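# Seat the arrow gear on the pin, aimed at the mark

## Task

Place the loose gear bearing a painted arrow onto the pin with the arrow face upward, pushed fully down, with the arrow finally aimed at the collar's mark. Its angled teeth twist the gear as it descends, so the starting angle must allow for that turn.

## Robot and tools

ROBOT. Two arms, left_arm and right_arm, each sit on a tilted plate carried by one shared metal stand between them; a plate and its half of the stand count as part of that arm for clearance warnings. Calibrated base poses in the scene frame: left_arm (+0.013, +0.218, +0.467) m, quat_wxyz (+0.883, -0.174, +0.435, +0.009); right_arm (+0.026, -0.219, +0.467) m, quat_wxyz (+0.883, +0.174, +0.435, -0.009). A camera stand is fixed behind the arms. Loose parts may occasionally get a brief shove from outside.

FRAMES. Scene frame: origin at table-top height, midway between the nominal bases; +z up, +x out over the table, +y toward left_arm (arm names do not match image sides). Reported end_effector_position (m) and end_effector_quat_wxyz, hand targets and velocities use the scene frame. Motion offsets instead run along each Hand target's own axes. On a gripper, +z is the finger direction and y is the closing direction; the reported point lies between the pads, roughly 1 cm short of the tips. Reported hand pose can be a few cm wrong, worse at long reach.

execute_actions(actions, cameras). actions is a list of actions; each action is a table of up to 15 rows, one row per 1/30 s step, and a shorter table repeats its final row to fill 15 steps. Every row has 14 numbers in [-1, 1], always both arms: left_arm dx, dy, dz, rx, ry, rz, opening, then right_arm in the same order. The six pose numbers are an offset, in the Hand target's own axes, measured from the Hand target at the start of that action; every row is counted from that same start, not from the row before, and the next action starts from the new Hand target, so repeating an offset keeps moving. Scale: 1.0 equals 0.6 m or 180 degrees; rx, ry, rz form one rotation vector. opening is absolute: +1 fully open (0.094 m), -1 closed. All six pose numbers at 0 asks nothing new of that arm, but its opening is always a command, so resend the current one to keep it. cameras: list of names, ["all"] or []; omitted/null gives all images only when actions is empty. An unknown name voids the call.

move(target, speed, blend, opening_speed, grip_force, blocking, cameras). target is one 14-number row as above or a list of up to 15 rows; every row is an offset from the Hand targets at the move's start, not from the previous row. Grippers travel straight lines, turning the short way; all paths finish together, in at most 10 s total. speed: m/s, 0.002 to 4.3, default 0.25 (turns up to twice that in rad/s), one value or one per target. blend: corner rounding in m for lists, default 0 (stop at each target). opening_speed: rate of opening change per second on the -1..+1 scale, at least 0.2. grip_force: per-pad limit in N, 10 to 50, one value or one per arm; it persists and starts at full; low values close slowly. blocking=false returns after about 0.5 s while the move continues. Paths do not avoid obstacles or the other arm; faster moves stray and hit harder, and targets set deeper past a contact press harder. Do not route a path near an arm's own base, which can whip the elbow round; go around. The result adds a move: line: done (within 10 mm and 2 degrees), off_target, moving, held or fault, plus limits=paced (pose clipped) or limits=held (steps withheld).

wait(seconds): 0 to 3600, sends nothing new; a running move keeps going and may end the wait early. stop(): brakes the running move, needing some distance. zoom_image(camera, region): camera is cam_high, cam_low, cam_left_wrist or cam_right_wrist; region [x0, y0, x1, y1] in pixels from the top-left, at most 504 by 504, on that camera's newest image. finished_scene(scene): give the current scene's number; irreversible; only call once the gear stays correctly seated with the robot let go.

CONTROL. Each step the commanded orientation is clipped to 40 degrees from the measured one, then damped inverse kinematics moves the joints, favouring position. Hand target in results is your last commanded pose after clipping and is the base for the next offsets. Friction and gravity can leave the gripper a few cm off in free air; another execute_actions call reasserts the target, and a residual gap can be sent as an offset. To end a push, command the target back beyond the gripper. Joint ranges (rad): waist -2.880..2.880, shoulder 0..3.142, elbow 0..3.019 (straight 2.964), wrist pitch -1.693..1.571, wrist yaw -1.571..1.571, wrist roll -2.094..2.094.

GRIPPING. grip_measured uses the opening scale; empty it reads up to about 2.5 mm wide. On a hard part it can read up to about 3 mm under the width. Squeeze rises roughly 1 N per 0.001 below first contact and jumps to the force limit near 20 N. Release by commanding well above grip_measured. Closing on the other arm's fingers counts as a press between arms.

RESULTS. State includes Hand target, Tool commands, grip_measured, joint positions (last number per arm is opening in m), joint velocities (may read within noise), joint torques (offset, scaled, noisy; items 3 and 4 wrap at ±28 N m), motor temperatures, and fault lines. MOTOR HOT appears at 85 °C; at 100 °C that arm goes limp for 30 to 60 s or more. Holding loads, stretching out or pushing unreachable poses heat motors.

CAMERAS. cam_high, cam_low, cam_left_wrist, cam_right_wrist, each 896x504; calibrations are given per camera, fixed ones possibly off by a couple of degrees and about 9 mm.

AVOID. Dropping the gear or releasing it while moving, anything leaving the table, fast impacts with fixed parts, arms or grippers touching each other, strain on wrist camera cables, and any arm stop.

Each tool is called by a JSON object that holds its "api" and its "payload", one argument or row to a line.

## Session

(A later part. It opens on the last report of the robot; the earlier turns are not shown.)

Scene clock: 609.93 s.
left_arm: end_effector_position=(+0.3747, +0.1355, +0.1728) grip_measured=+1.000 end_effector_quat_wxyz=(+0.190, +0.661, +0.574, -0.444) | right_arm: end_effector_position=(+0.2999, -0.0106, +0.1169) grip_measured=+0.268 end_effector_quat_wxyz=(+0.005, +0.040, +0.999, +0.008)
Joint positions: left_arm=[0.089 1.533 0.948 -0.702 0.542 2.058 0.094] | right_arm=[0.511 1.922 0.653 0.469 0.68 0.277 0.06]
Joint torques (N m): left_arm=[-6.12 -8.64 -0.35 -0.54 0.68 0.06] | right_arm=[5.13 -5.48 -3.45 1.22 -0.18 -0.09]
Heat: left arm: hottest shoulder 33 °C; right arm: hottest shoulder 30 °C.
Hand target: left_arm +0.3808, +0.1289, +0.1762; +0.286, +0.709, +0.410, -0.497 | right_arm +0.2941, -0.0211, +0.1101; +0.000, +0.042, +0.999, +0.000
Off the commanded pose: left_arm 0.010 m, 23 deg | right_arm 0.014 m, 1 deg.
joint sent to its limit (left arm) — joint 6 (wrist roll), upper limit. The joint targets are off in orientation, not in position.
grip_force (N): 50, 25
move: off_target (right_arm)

{"api": "move", "payload": {
  "target": [
    [0, 0, 0, 0, 0, 0, 1, -0.0158, 0.0202, -0.0665, 0, 0, 0, 0.05],
    [0, 0, 0, 0, 0, 0, 1, -0.0158, 0.0202, -0.0215, 0, 0, 0, 0.05]
  ],
  "speed": 0.1,
  "cameras": ["cam_right_wrist", "cam_left_wrist"]
}}

{"api": "zoom_image", "payload": {
  "camera": "cam_left_wrist",
  "region": [380, 60, 520, 220]
}}

{"api": "zoom_image", "payload": {
  "camera": "cam_right_wrist",
  "region": [350, 130, 550, 330]
}}

Scene clock: 629.07 s.
left_arm: end_effector_position=(+0.3747, +0.1355, +0.1728) grip_measured=+1.000 end_effector_quat_wxyz=(+0.190, +0.661, +0.574, -0.444) | right_arm: end_effector_position=(+0.2982, -0.0122, +0.1199) grip_measured=+0.268 end_effector_quat_wxyz=(-0.008, +0.041, +0.999, -0.005)
Joint positions: left_arm=[0.089 1.533 0.948 -0.702 0.542 2.058 0.094] | right_arm=[0.52 1.909 0.664 0.398 0.705 0.313 0.06]
Joint torques (N m): left_arm=[-6.36 -8.7 -0.49 -0.5 0.67 0.04] | right_arm=[7.53 -6.89 -2.85 1.05 -0.11 -0.06]
Heat: left arm: hottest shoulder 33 °C; right arm: hottest shoulder 30 °C.
Hand target: left_arm +0.3808, +0.1289, +0.1762; +0.286, +0.709, +0.410, -0.497 | right_arm +0.3044, -0.0099, +0.1230; +0.000, +0.042, +0.999, +0.000
Off the commanded pose: left_arm 0.010 m, 23 deg | right_arm 0.007 m, 1 deg.
joint sent to its limit (left arm) — joint 6 (wrist roll), upper limit. The joint targets are off in orientation, not in position.
grip_force (N): 50, 25
move: done
cam_left_wrist: T_world_to_cam=[[-0.93325, 0.25545, 0.25258, 0.27282], [0.10393, 0.86501, -0.49087, -0.0346], [-0.34388, -0.43185, -0.83382, 0.41621]] pos_world=[0.40133, 0.13997, 0.26115]
cam_right_wrist: T_world_to_cam=[[-0.09155, -0.99572, 0.01225, 0.01639], [-0.89424, 0.08762, 0.43893, 0.25521], [-0.43812, 0.02922, -0.89844, 0.32819]] pos_world=[0.3735, -0.01563, 0.18264]
Images, in order (width x height): cam_left_wrist 896x504, cam_right_wrist 896x504.

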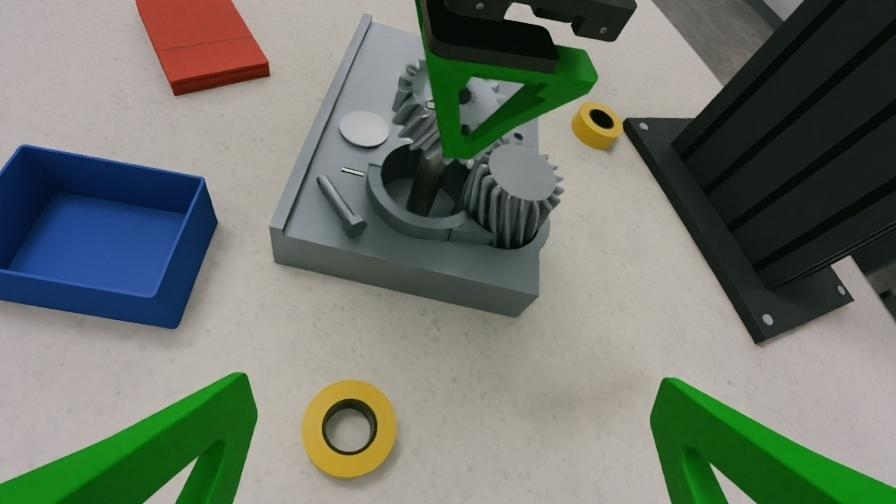

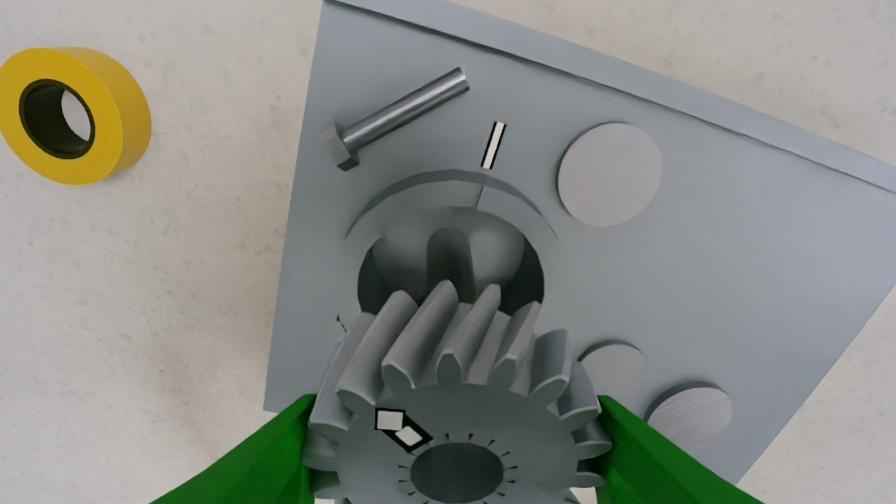

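Scaled by 3.150 from the camera's image (finer frame: 1280x720).

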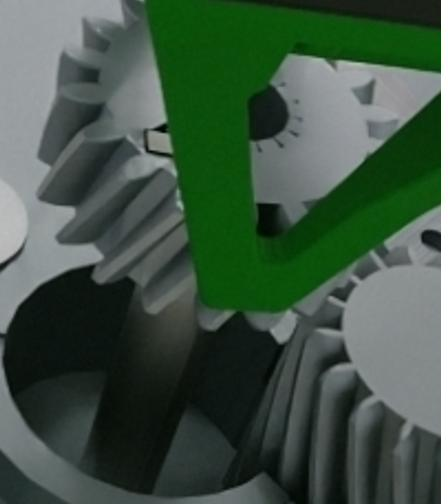

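Scaled by 2.520 from the camera's image (finer frame: 1280x720).

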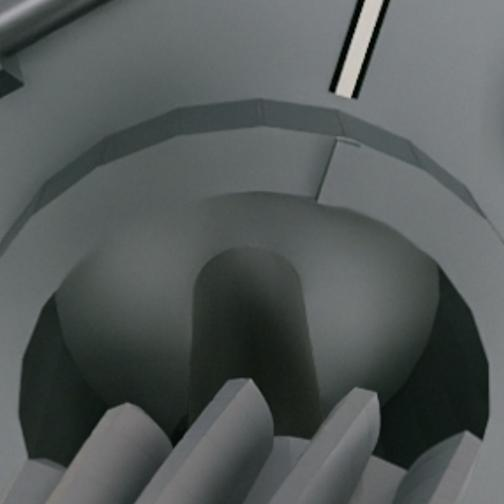

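{"api": "move", "payload": {
  "target": [
    [0, 0, 0, 0, 0, 0, 1, -0.0006, 0.0007, -0.045, 0, 0, 0, 0.05],
    [0, 0, 0, 0, 0, 0, 1, -0.0006, 0.0007, 0.0117, 0, 0, 0, 0.05]
  ],
  "speed": [0.1, 0.05],
  "cameras": ["cam_right_wrist"]
}}

Scene clock: 647.13 s.
left_arm: end_effector_position=(+0.3747, +0.1355, +0.1728) grip_measured=+1.000 end_effector_quat_wxyz=(+0.190, +0.661, +0.574, -0.444) | right_arm: end_effector_position=(+0.3018, -0.0106, +0.1168) grip_measured=+0.268 end_effector_quat_wxyz=(-0.005, +0.040, +0.999, -0.003)
Joint positions: left_arm=[0.089 1.533 0.948 -0.702 0.542 2.058 0.094] | right_arm=[0.516 1.914 0.673 0.407 0.699 0.302 0.06]
Joint torques (N m): left_arm=[-6.36 -8.53 -0.42 -0.49 0.69 0.06] | right_arm=[6.95 -5.89 -2.55 1.14 -0.18 -0.07]
Heat: left arm: hottest shoulder 33 °C; right arm: hottest shoulder 30 °C.
Hand target: left_arm +0.3808, +0.1289, +0.1762; +0.286, +0.709, +0.410, -0.497 | right_arm +0.3050, -0.0095, +0.1159; +0.000, +0.042, +0.999, +0.000
Off the commanded pose: left_arm 0.010 m, 23 deg | right_arm 0.003 m, 1 deg.
joint sent to its limit (left arm) — joint 6 (wrist roll), upper limit. The joint targets are off in orientation, not in position.
grip_force (N): 50, 25
move: done
cam_right_wrist: T_world_to_cam=[[-0.09079, -0.99584, 0.00714, 0.01876], [-0.89694, 0.08489, 0.43394, 0.26109], [-0.43274, 0.033, -0.90092, 0.32565]] pos_world=[0.3768, -0.01423, 0.17995]

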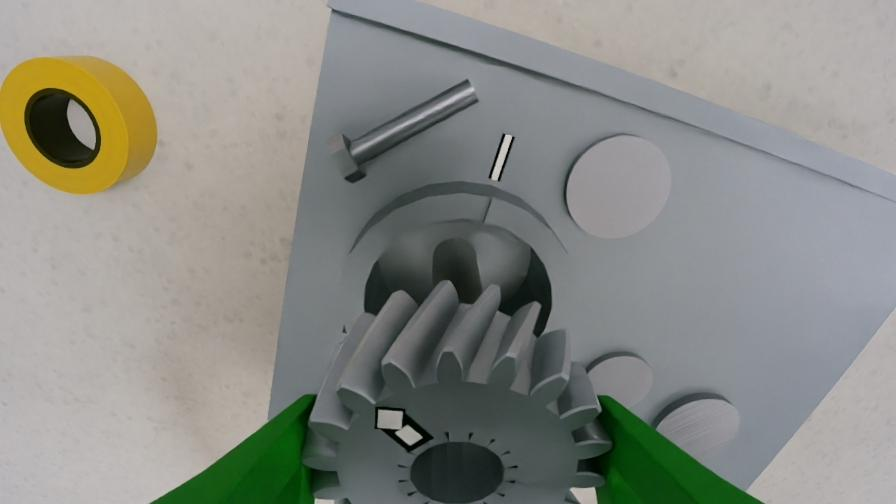

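{"api": "move", "payload": {
  "target": [
    [0, 0, 0, 0, 0, 0, 1, 0.0035, -0.004, -0.0568, 0, 0, 0, 0.05],
    [0, 0, 0, 0, 0, 0, 1, 0.0035, -0.004, 0.0023, 0, 0, 0, 0.05]
  ],
  "speed": [0.1, 0.05],
  "cameras": ["cam_right_wrist"]
}}

Scene clock: 680.33 s.
left_arm: end_effector_position=(+0.3747, +0.1355, +0.1728) grip_measured=+1.000 end_effector_quat_wxyz=(+0.190, +0.661, +0.574, -0.444) | right_arm: end_effector_position=(+0.2995, -0.0126, +0.1167) grip_measured=+0.268 end_effector_quat_wxyz=(-0.005, +0.039, +0.999, -0.002)
Joint positions: left_arm=[0.089 1.533 0.948 -0.702 0.542 2.058 0.094] | right_arm=[0.512 1.915 0.665 0.418 0.696 0.297 0.06]
Joint torques (N m): left_arm=[-6.53 -8.64 -0.46 -0.61 0.66 0.04] | right_arm=[6.83 -5.77 -2.45 1.25 -0.22 -0.08]
Heat: left arm: hottest shoulder 33 °C; right arm: hottest shoulder 29 °C.
Hand target: left_arm +0.3808, +0.1289, +0.1762; +0.286, +0.709, +0.410, -0.497 | right_arm +0.3026, -0.0117, +0.1146; +0.000, +0.042, +0.999, +0.000
Off the commanded pose: left_arm 0.010 m, 23 deg | right_arm 0.004 m, 1 deg.
joint sent to its limit (left arm) — joint 6 (wrist roll), upper limit. The joint targets are off in orientation, not in position.
grip_force (N): 50, 25
move: done
cam_right_wrist: T_world_to_cam=[[-0.08876, -0.99603, 0.00628, 0.01605], [-0.89718, 0.08269, 0.43385, 0.2593], [-0.43265, 0.03288, -0.90096, 0.3246]] pos_world=[0.3745, -0.01613, 0.17985]

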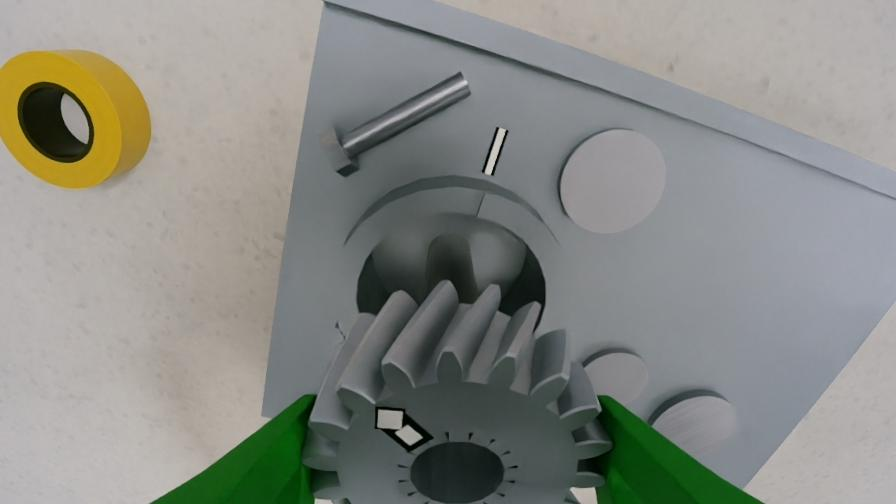

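{"api": "execute_actions", "payload": {
  "actions": [],
  "cameras": ["cam_left_wrist", "cam_low", "cam_high"]
}}

{"api": "zoom_image", "payload": {
  "camera": "cam_left_wrist",
  "region": [380, 60, 520, 220]
}}

{"api": "zoom_image", "payload": {
  "camera": "cam_low",
  "region": [320, 220, 450, 340]
}}

{"api": "zoom_image", "payload": {
  "camera": "cam_high",
  "region": [430, 180, 560, 300]
}}

Scene clock: 686.70 s.
left_arm: end_effector_position=(+0.3747, +0.1355, +0.1728) grip_measured=+1.000 end_effector_quat_wxyz=(+0.190, +0.661, +0.574, -0.444) | right_arm: end_effector_position=(+0.2995, -0.0126, +0.1167) grip_measured=+0.268 end_effector_quat_wxyz=(-0.005, +0.039, +0.999, -0.002)
Joint positions: left_arm=[0.089 1.533 0.948 -0.702 0.542 2.058 0.094] | right_arm=[0.512 1.915 0.665 0.418 0.696 0.296 0.06]
Joint velocities: within noise
Joint torques (N m): left_arm=[-6.36 -8.7 -0.4 -0.53 0.69 0.05] | right_arm=[7 -5.89 -2.45 1.2 -0.2 -0.06]
Motor temperatures (°C): left_arm=[26 33 25 25 26 23 26] | right_arm=[25 29 28 26 24 22 29]
Heat: left arm: hottest shoulder 33 °C; right arm: hottest shoulder 29 °C.
Hand target: left_arm +0.3808, +0.1289, +0.1762; +0.286, +0.709, +0.410, -0.497 | right_arm +0.3026, -0.0117, +0.1146; +0.000, +0.042, +0.999, +0.000
Tool commands: left_gripper/opening=+1.0 right_gripper/opening=+0.05
Off the commanded pose: left_arm 0.010 m, 23 deg | right_arm 0.004 m, 1 deg.
grip_force (N): 50, 25
camera_calibration:
cam_left_wrist: T_world_to_cam=[[-0.93325, 0.25545, 0.25258, 0.27282], [0.10393, 0.86501, -0.49087, -0.0346], [-0.34388, -0.43185, -0.83382, 0.41621]] pos_world=[0.40133, 0.13997, 0.26115]
Images, in order (width x height): cam_high 896x504, cam_low 896x504, cam_left_wrist 896x504.

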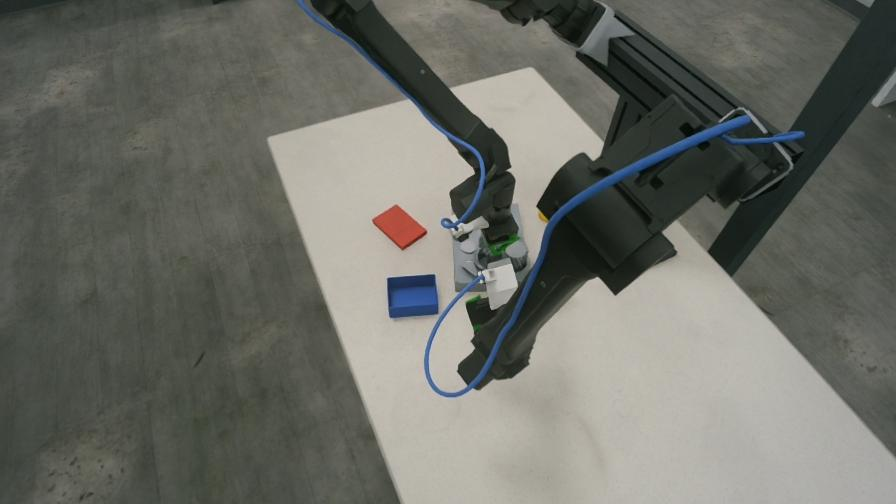

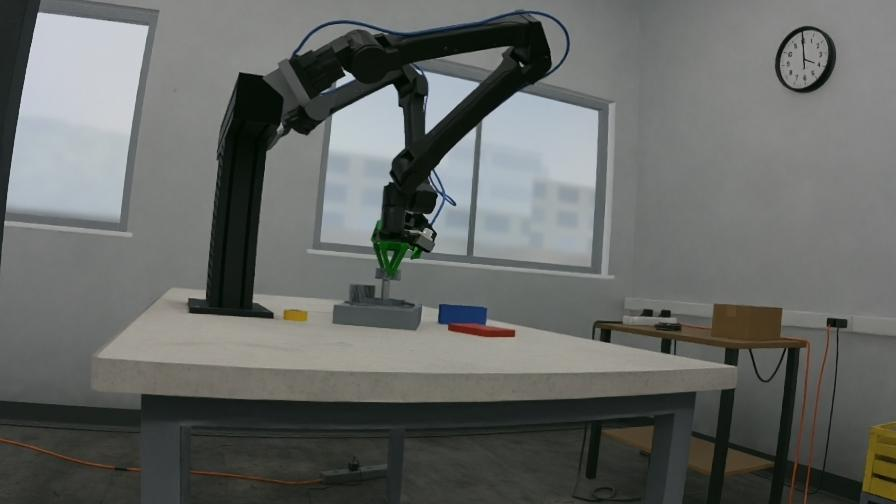

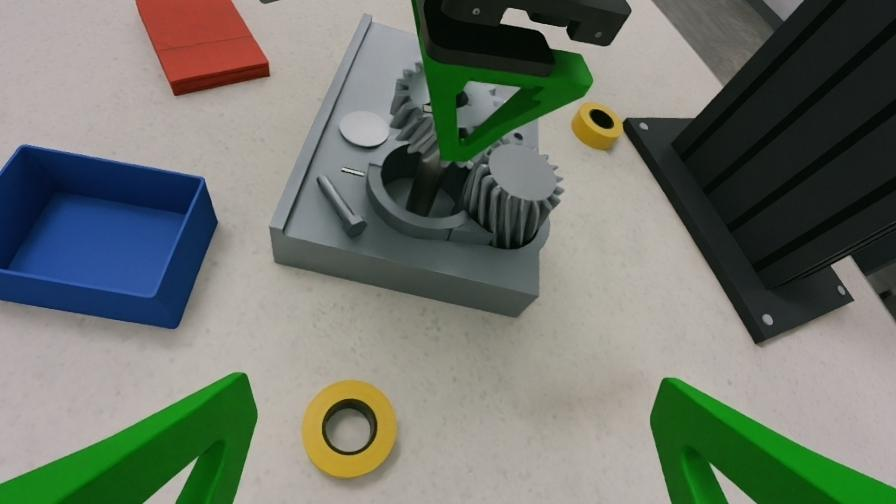

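Scaled by 3.150 from the camera's image (finer frame: 1280x720).

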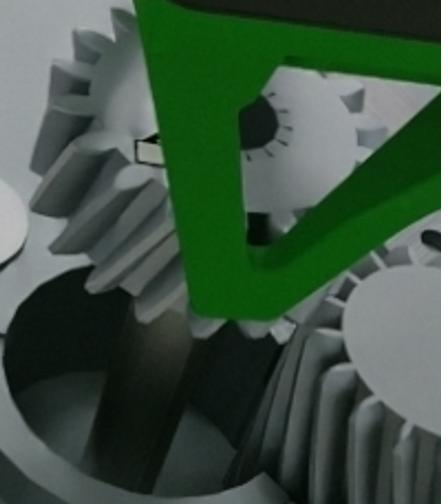

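Scaled by 3.877 from the camera's image (finer frame: 1280x720).

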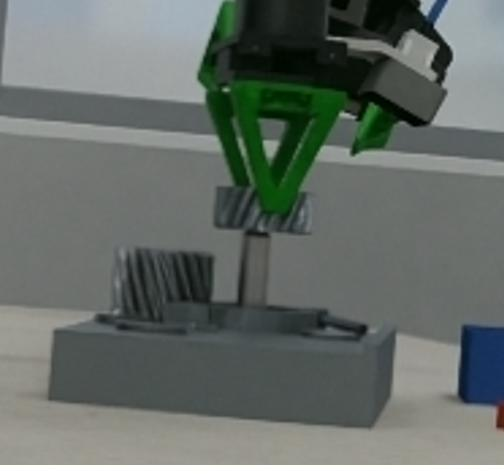

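Scaled by 3.877 from the camera's image (finer frame: 1280x720).

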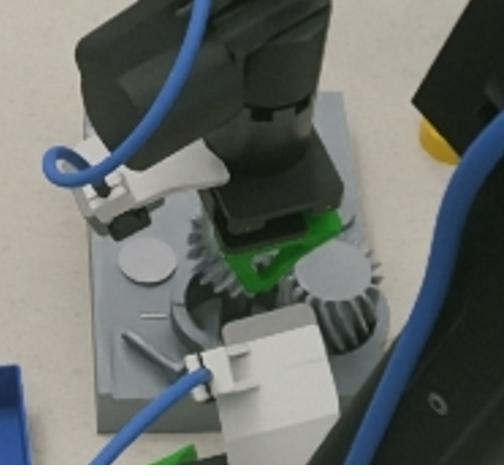

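{"api": "zoom_image", "payload": {
  "camera": "cam_low",
  "region": [365, 250, 415, 310]
}}

Scaled by 8.400 from the camera's image (finer frame: 1280x720).

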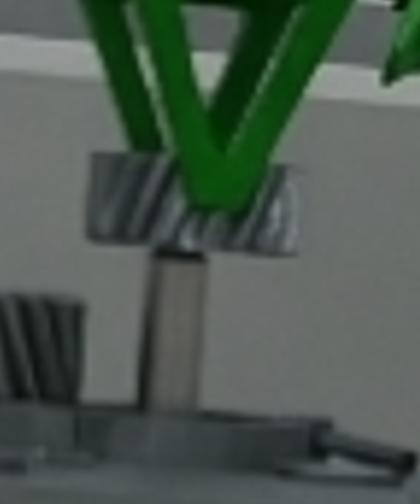

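{"api": "move", "payload": {
  "target": [
    [0, 0, 0, 0, 0, 0, 1, 0.0044, 0.0006, -0.0583, 0, 0, 0, 0.05],
    [0, 0, 0, 0, 0, 0, 1, 0.0044, 0.0006, 0.0018, 0, 0, 0, 0.05]
  ],
  "speed": [0.1, 0.05],
  "cameras": ["cam_low", "cam_right_wrist"]
}}

{"api": "zoom_image", "payload": {
  "camera": "cam_low",
  "region": [365, 250, 415, 310]
}}

Scene clock: 720.23 s.
left_arm: end_effector_position=(+0.3747, +0.1355, +0.1728) grip_measured=+1.000 end_effector_quat_wxyz=(+0.190, +0.661, +0.574, -0.444) | right_arm: end_effector_position=(+0.2954, -0.0125, +0.1127) grip_measured=+0.268 end_effector_quat_wxyz=(-0.007, +0.041, +0.999, -0.003)
Joint positions: left_arm=[0.089 1.533 0.948 -0.702 0.542 2.058 0.094] | right_arm=[0.508 1.932 0.667 0.43 0.695 0.298 0.06]
Joint torques (N m): left_arm=[-6.59 -8.82 -0.43 -0.47 0.69 0.06] | right_arm=[7.53 -6.48 -2.88 1.13 -0.13 -0.08]
Heat: left arm: hottest shoulder 33 °C; right arm: hottest shoulder 29 °C.
Hand target: left_arm +0.3808, +0.1289, +0.1762; +0.286, +0.709, +0.410, -0.497 | right_arm +0.3000, -0.0110, +0.1135; +0.000, +0.042, +0.999, +0.000
Off the commanded pose: left_arm 0.010 m, 23 deg | right_arm 0.005 m, 1 deg.
joint sent to its limit (left arm) — joint 6 (wrist roll), upper limit. The joint targets are off in orientation, not in position.
grip_force (N): 50, 25
move: done
cam_right_wrist: T_world_to_cam=[[-0.09116, -0.9958, 0.0087, 0.01628], [-0.89554, 0.0858, 0.43663, 0.25648], [-0.43554, 0.03201, -0.8996, 0.31989]] pos_world=[0.3705, -0.01603, 0.17565]

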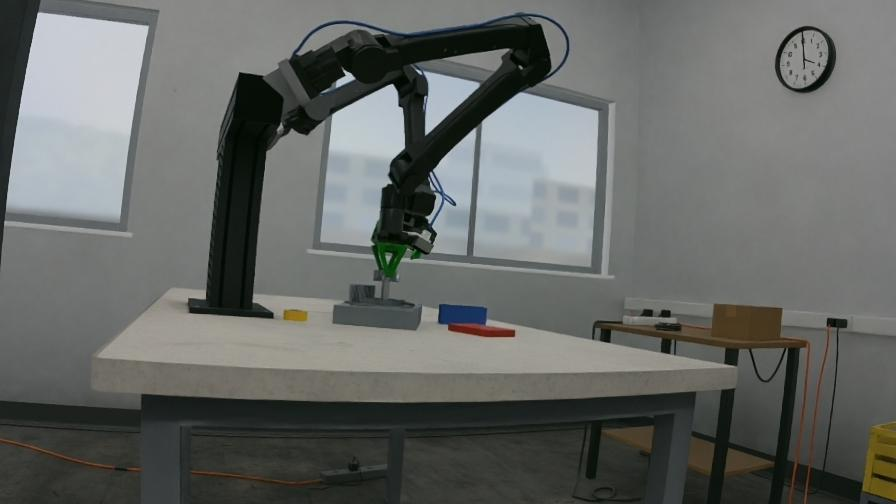

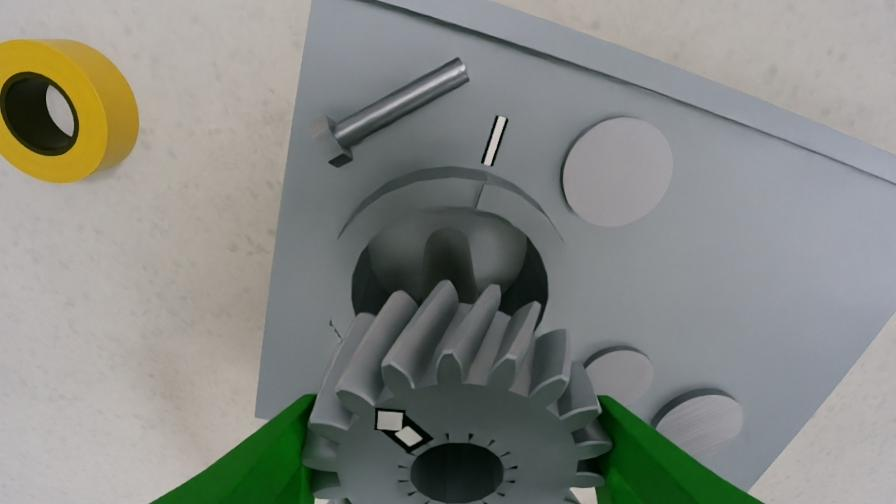

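Scaled by 8.400 from the camera's image (finer frame: 1280x720).

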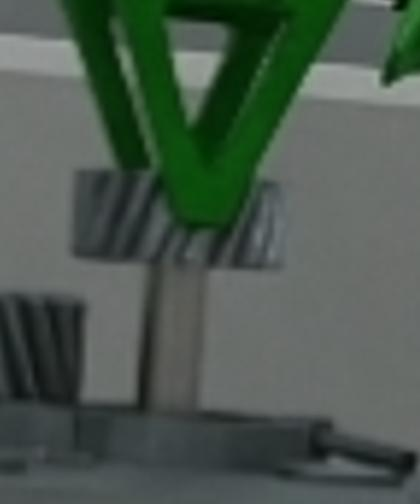

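{"api": "move", "payload": {
  "target": [0, 0, 0, 0, 0, 0, 1, -0.0016, 0.001, 0.0108, 0, 0, 0, 0.05],
  "speed": 0.04,
  "cameras": ["cam_right_wrist", "cam_left_wrist"]
}}

{"api": "zoom_image", "payload": {
  "camera": "cam_right_wrist",
  "region": [290, 260, 630, 504]
}}

{"api": "zoom_image", "payload": {
  "camera": "cam_left_wrist",
  "region": [380, 60, 580, 260]
}}

Scene clock: 739.87 s.
left_arm: end_effector_position=(+0.3747, +0.1355, +0.1728) grip_measured=+1.000 end_effector_quat_wxyz=(+0.190, +0.661, +0.574, -0.444) | right_arm: end_effector_position=(+0.2956, -0.0124, +0.1106) grip_measured=+0.268 end_effector_quat_wxyz=(-0.007, +0.038, +0.999, -0.003)
Joint positions: left_arm=[0.089 1.533 0.948 -0.702 0.542 2.058 0.094] | right_arm=[0.505 1.937 0.671 0.435 0.692 0.29 0.06]
Joint torques (N m): left_arm=[-6.3 -8.76 -0.44 -0.5 0.68 0.04] | right_arm=[6.89 -5.77 -2.15 1.18 -0.32 -0.1]
Heat: left arm: hottest shoulder 33 °C; right arm: hottest shoulder 29 °C.
Hand target: left_arm +0.3808, +0.1289, +0.1762; +0.286, +0.709, +0.410, -0.497 | right_arm +0.3010, -0.0107, +0.1070; +0.000, +0.042, +0.999, +0.000
Off the commanded pose: left_arm 0.010 m, 23 deg | right_arm 0.007 m, 1 deg.
joint sent to its limit (left arm) — joint 6 (wrist roll), upper limit. The joint targets are off in orientation, not in position.
grip_force (N): 50, 25
move: done
cam_left_wrist: T_world_to_cam=[[-0.93325, 0.25545, 0.25258, 0.27282], [0.10393, 0.86501, -0.49087, -0.0346], [-0.34388, -0.43185, -0.83382, 0.41621]] pos_world=[0.40133, 0.13997, 0.26115]
cam_right_wrist: T_world_to_cam=[[-0.08704, -0.99617, 0.00847, 0.01524], [-0.89617, 0.08201, 0.43607, 0.2579], [-0.4351, 0.03037, -0.89987, 0.31798]] pos_world=[0.3708, -0.01562, 0.17355]
Images, in order (width x height): cam_left_wrist 896x504, cam_right_wrist 896x504.

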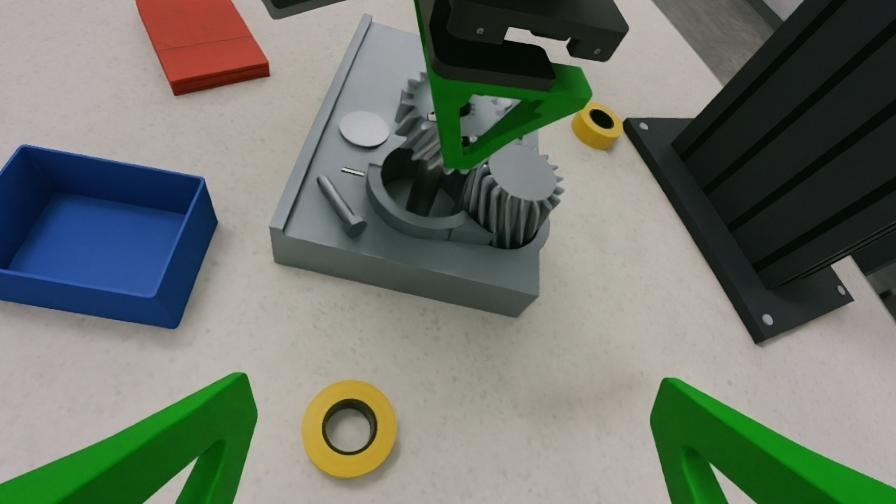

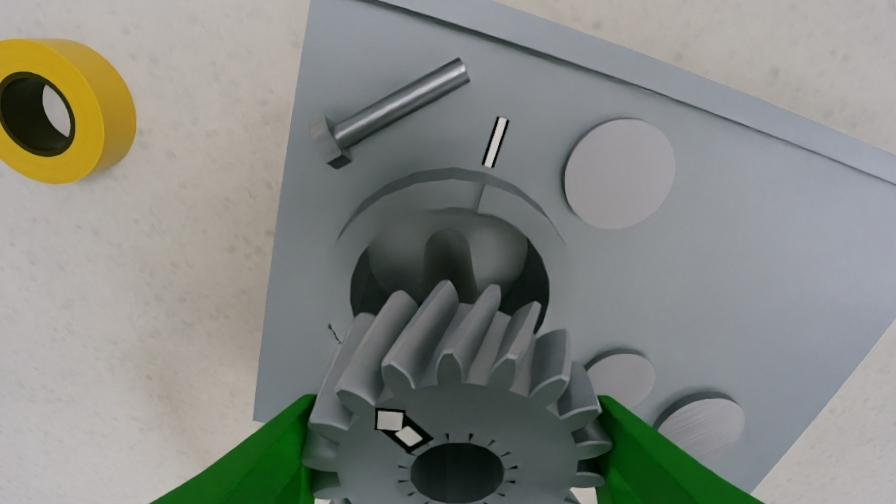

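Scaled by 1.482 from the camera's image (finer frame: 1280x720).

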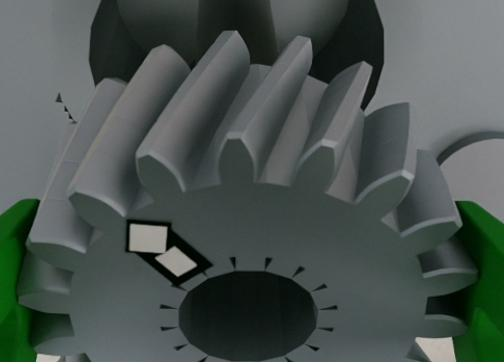

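Scaled by 2.520 from the camera's image (finer frame: 1280x720).

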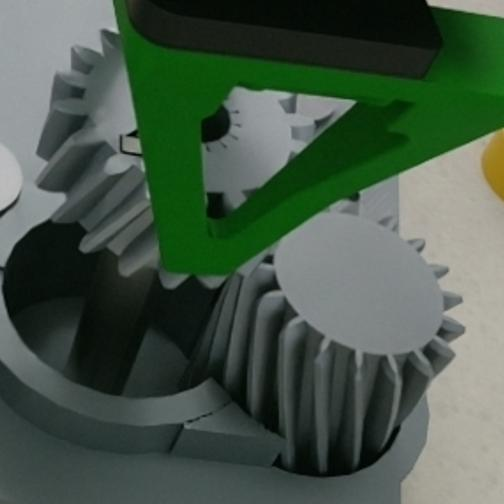

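{"api": "zoom_image", "payload": {
  "camera": "cam_left_wrist",
  "region": [430, 130, 510, 200]
}}

{"api": "execute_actions", "payload": {
  "actions": [],
  "cameras": ["cam_low"]
}}

{"api": "zoom_image", "payload": {
  "camera": "cam_low",
  "region": [345, 250, 415, 320]
}}

Scaled by 6.300 from the camera's image (finer frame: 1280x720).

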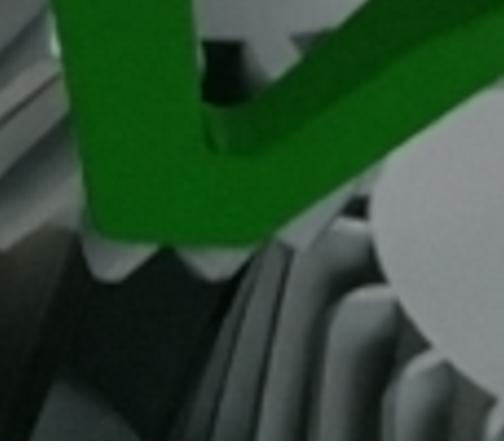

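Scene clock: 745.47 s.
left_arm: end_effector_position=(+0.3747, +0.1355, +0.1728) grip_measured=+1.000 end_effector_quat_wxyz=(+0.190, +0.661, +0.574, -0.444) | right_arm: end_effector_position=(+0.2956, -0.0124, +0.1106) grip_measured=+0.268 end_effector_quat_wxyz=(-0.007, +0.038, +0.999, -0.003)
Joint positions: left_arm=[0.089 1.533 0.948 -0.702 0.542 2.058 0.094] | right_arm=[0.505 1.937 0.671 0.435 0.692 0.29 0.06]
Joint velocities: within noise
Joint torques (N m): left_arm=[-6.59 -8.59 -0.44 -0.58 0.66 0.03] | right_arm=[6.89 -5.77 -2.14 1.25 -0.32 -0.09]
Motor temperatures (°C): left_arm=[26 33 24 25 26 23 26] | right_arm=[25 29 28 26 24 22 29]
Heat: left arm: hottest shoulder 33 °C; right arm: hottest shoulder 29 °C.
Hand target: left_arm +0.3808, +0.1289, +0.1762; +0.286, +0.709, +0.410, -0.497 | right_arm +0.3010, -0.0107, +0.1070; +0.000, +0.042, +0.999, +0.000
Tool commands: left_gripper/opening=+1.0 right_gripper/opening=+0.05
Off the commanded pose: left_arm 0.010 m, 23 deg | right_arm 0.007 m, 1 deg.
grip_force (N): 50, 25
Images, in order (width x height): cam_low 896x504.

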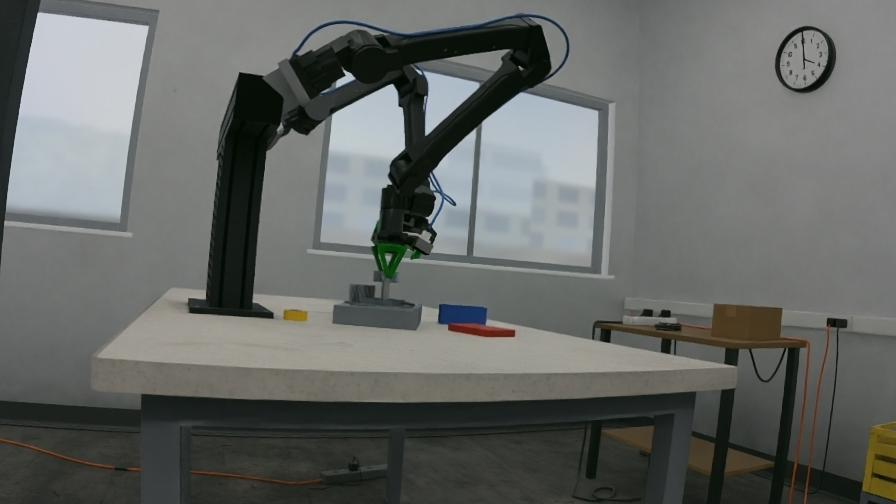

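Scaled by 7.200 from the camera's image (finer frame: 1280x720).

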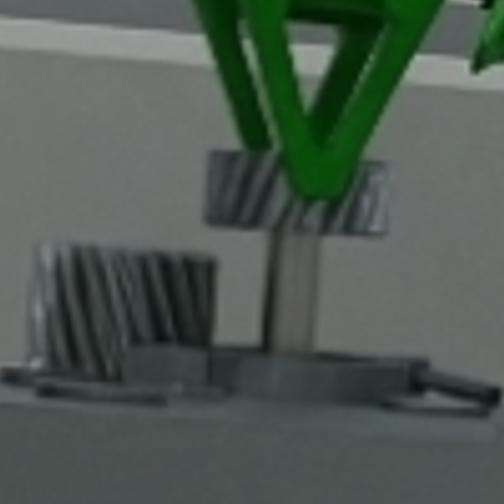

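{"api": "move", "payload": {
  "target": [0, 0, 0, 0, 0, 0, 1, 0, 0, 0.01, 0, 0, 0, 0.05],
  "speed": 0.04,
  "cameras": ["cam_right_wrist", "cam_low"]
}}

{"api": "zoom_image", "payload": {
  "camera": "cam_low",
  "region": [345, 250, 415, 320]
}}

Scene clock: 760.13 s.
left_arm: end_effector_position=(+0.3747, +0.1355, +0.1728) grip_measured=+1.000 end_effector_quat_wxyz=(+0.190, +0.661, +0.574, -0.444) | right_arm: end_effector_position=(+0.2960, -0.0120, +0.1102) grip_measured=+0.268 end_effector_quat_wxyz=(-0.005, +0.037, +0.999, -0.003)
Joint positions: left_arm=[0.089 1.533 0.948 -0.702 0.542 2.058 0.094] | right_arm=[0.505 1.94 0.671 0.442 0.692 0.284 0.06]
Joint torques (N m): left_arm=[-6.53 -8.82 -0.39 -0.55 0.66 0.03] | right_arm=[6.01 -4.84 -1.4 1.37 -0.59 -0.12]
Heat: left arm: hottest shoulder 33 °C; right arm: hottest shoulder 29 °C.
Hand target: left_arm +0.3808, +0.1289, +0.1762; +0.286, +0.709, +0.410, -0.497 | right_arm +0.3010, -0.0105, +0.1011; +0.000, +0.042, +0.999, +0.000
Off the commanded pose: left_arm 0.010 m, 23 deg | right_arm 0.011 m, 1 deg.
joint sent to its limit (left arm) — joint 6 (wrist roll), upper limit. The joint targets are off in orientation, not in position.
grip_force (N): 50, 25
move: off_target (right_arm)
cam_right_wrist: T_world_to_cam=[[-0.08393, -0.99645, 0.00736, 0.01479], [-0.89791, 0.07883, 0.43306, 0.25911], [-0.4321, 0.02973, -0.90133, 0.31706]] pos_world=[0.3709, -0.01512, 0.17345]
Images, in order (width x height): cam_low 896x504, cam_right_wrist 896x504.

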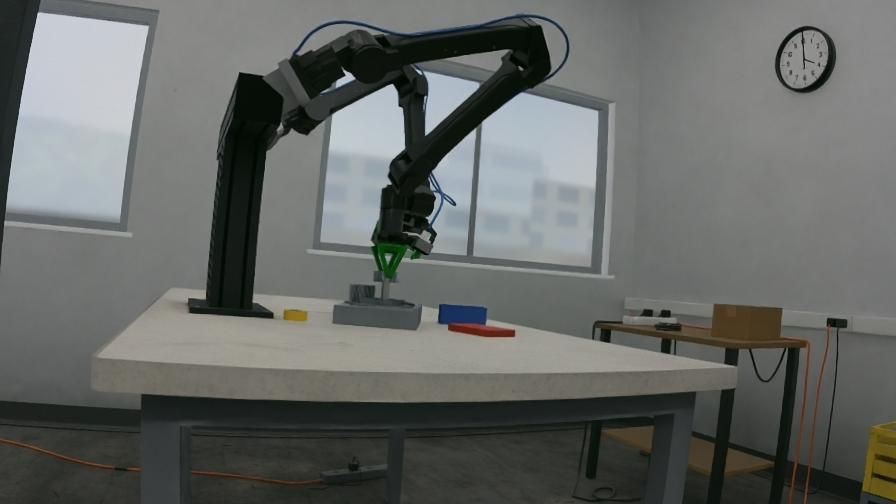

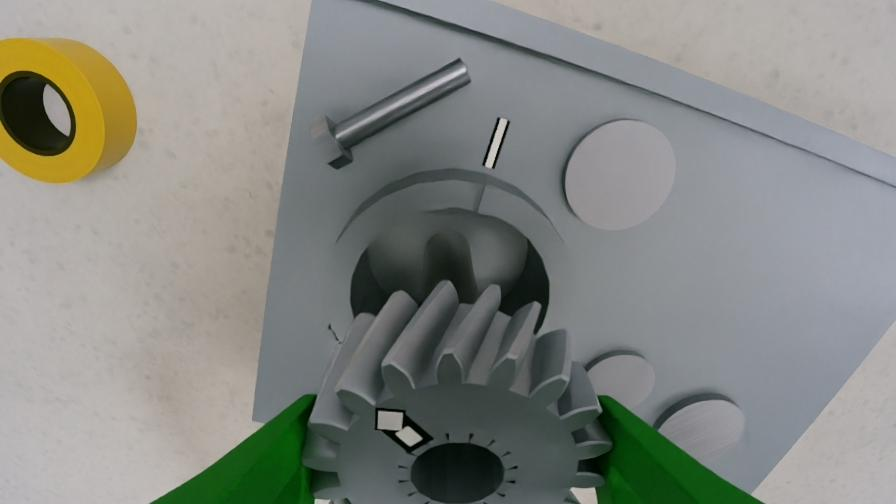

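Scaled by 7.200 from the camera's image (finer frame: 1280x720).

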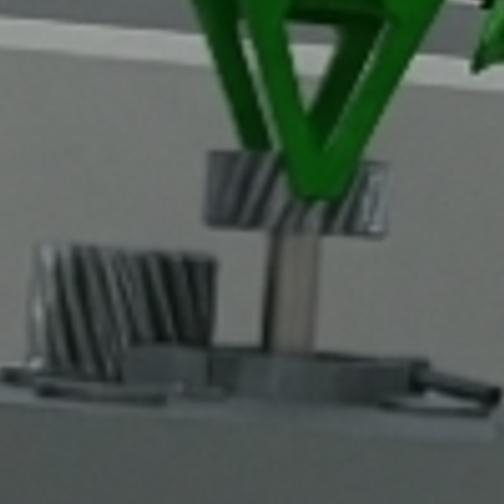

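{"api": "move", "payload": {
  "target": [
    [0, 0, 0, 0, 0, 0, 1, 0, 0, -0.02, -0.0045, -0.0011, 0, 0.05],
    [0, 0, 0, 0, 0, 0, 1, 0, 0, -0.008, -0.0045, -0.0011, 0.012, 0.05],
    [0, 0, 0, 0, 0, 0, 1, 0, 0, 0.0, -0.0045, -0.0011, -0.008, 0.05]
  ],
  "speed": 0.06,
  "grip_force": [50, 14],
  "cameras": ["cam_right_wrist", "cam_low"]
}}

{"api": "zoom_image", "payload": {
  "camera": "cam_low",
  "region": [345, 250, 415, 320]
}}

Scene clock: 789.67 s.
left_arm: end_effector_position=(+0.3747, +0.1355, +0.1728) grip_measured=+1.000 end_effector_quat_wxyz=(+0.190, +0.661, +0.574, -0.444) | right_arm: end_effector_position=(+0.2958, -0.0125, +0.1031) grip_measured=+0.277 end_effector_quat_wxyz=(-0.005, +0.027, +1.000, +0.004)
Joint positions: left_arm=[0.089 1.533 0.948 -0.702 0.542 2.058 0.094] | right_arm=[0.488 1.955 0.676 0.465 0.669 0.245 0.06]
Joint torques (N m): left_arm=[-6.59 -8.64 -0.4 -0.55 0.68 0.02] | right_arm=[7 -6.12 -2.54 1.16 -0.28 -0.1]
Heat: left arm: hottest shoulder 33 °C; right arm: hottest shoulder 29 °C.
Hand target: left_arm +0.3808, +0.1289, +0.1762; +0.286, +0.709, +0.410, -0.497 | right_arm +0.3012, -0.0106, +0.1010; +0.002, +0.030, +1.000, +0.007
Off the commanded pose: left_arm 0.010 m, 23 deg | right_arm 0.006 m, 1 deg.
joint sent to its limit (left arm) — joint 6 (wrist roll), upper limit. The joint targets are off in orientation, not in position.
grip_force (N): 50, 14
move: done
cam_right_wrist: T_world_to_cam=[[-0.06371, -0.99795, -0.00531, 0.00964], [-0.89948, 0.05512, 0.43347, 0.26212], [-0.43229, 0.0324, -0.90115, 0.31065]] pos_world=[0.37068, -0.01489, 0.16637]
Images, in order (width x height): cam_low 896x504, cam_right_wrist 896x504.

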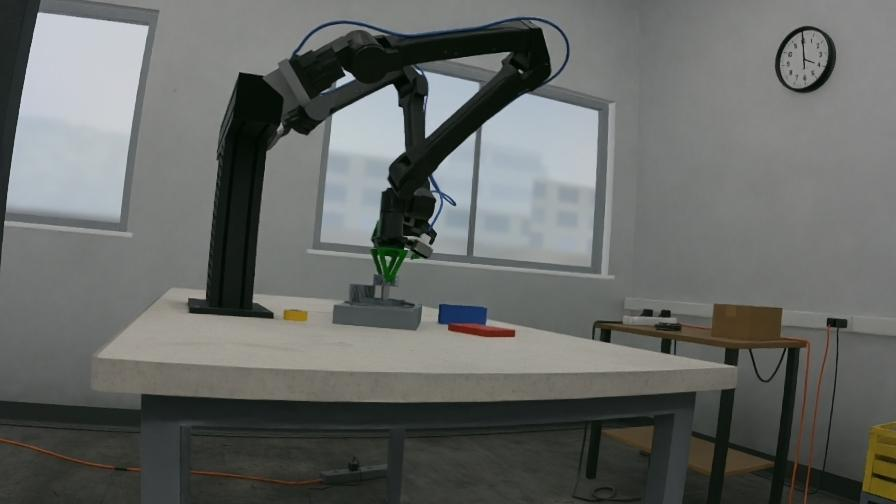

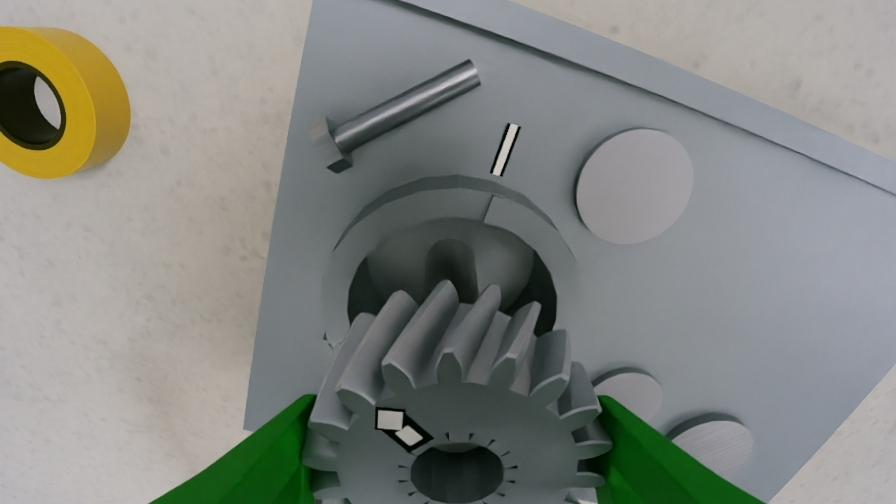

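Scaled by 7.200 from the camera's image (finer frame: 1280x720).

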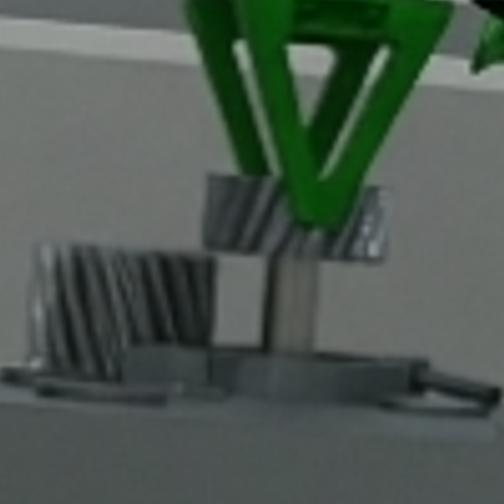

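{"api": "execute_actions", "payload": {
  "actions": [],
  "cameras": ["cam_left_wrist"]
}}

{"api": "zoom_image", "payload": {
  "camera": "cam_left_wrist",
  "region": [400, 90, 520, 210]
}}

Scene clock: 794.77 s.
left_arm: end_effector_position=(+0.3747, +0.1355, +0.1728) grip_measured=+1.000 end_effector_quat_wxyz=(+0.190, +0.661, +0.574, -0.444) | right_arm: end_effector_position=(+0.2958, -0.0125, +0.1031) grip_measured=+0.277 end_effector_quat_wxyz=(-0.005, +0.027, +1.000, +0.004)
Joint positions: left_arm=[0.089 1.533 0.948 -0.702 0.542 2.058 0.094] | right_arm=[0.488 1.955 0.676 0.465 0.669 0.245 0.06]
Joint velocities: within noise
Joint torques (N m): left_arm=[-6.42 -8.41 -0.43 -0.59 0.67 0.02] | right_arm=[6.95 -5.89 -2.48 1.16 -0.29 -0.08]
Motor temperatures (°C): left_arm=[26 33 24 25 26 23 26] | right_arm=[25 29 28 26 24 22 29]
Heat: left arm: hottest shoulder 33 °C; right arm: hottest shoulder 29 °C.
Hand target: left_arm +0.3808, +0.1289, +0.1762; +0.286, +0.709, +0.410, -0.497 | right_arm +0.3012, -0.0106, +0.1010; +0.002, +0.030, +1.000, +0.007
Tool commands: left_gripper/opening=+1.0 right_gripper/opening=+0.05
Off the commanded pose: left_arm 0.010 m, 23 deg | right_arm 0.006 m, 1 deg.
grip_force (N): 50, 14
camera_calibration:
cam_left_wrist: T_world_to_cam=[[-0.93325, 0.25545, 0.25258, 0.27282], [0.10393, 0.86501, -0.49087, -0.0346], [-0.34388, -0.43185, -0.83382, 0.41621]] pos_world=[0.40133, 0.13997, 0.26115]
Images, in order (width x height): cam_left_wrist 896x504.

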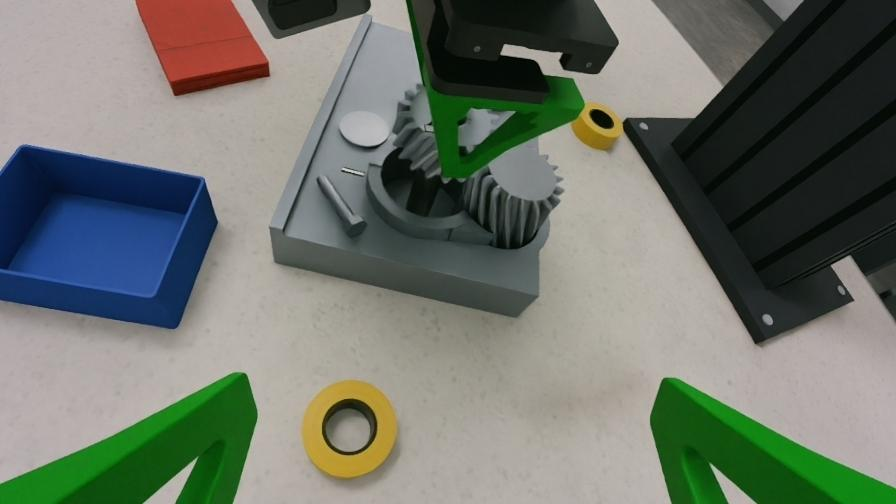

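Scaled by 4.200 from the camera's image (finer frame: 1280x720).

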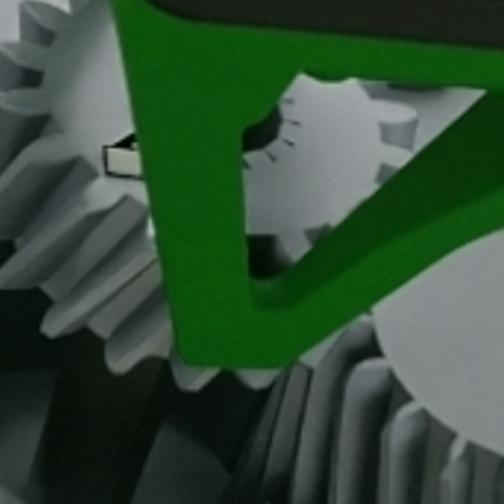

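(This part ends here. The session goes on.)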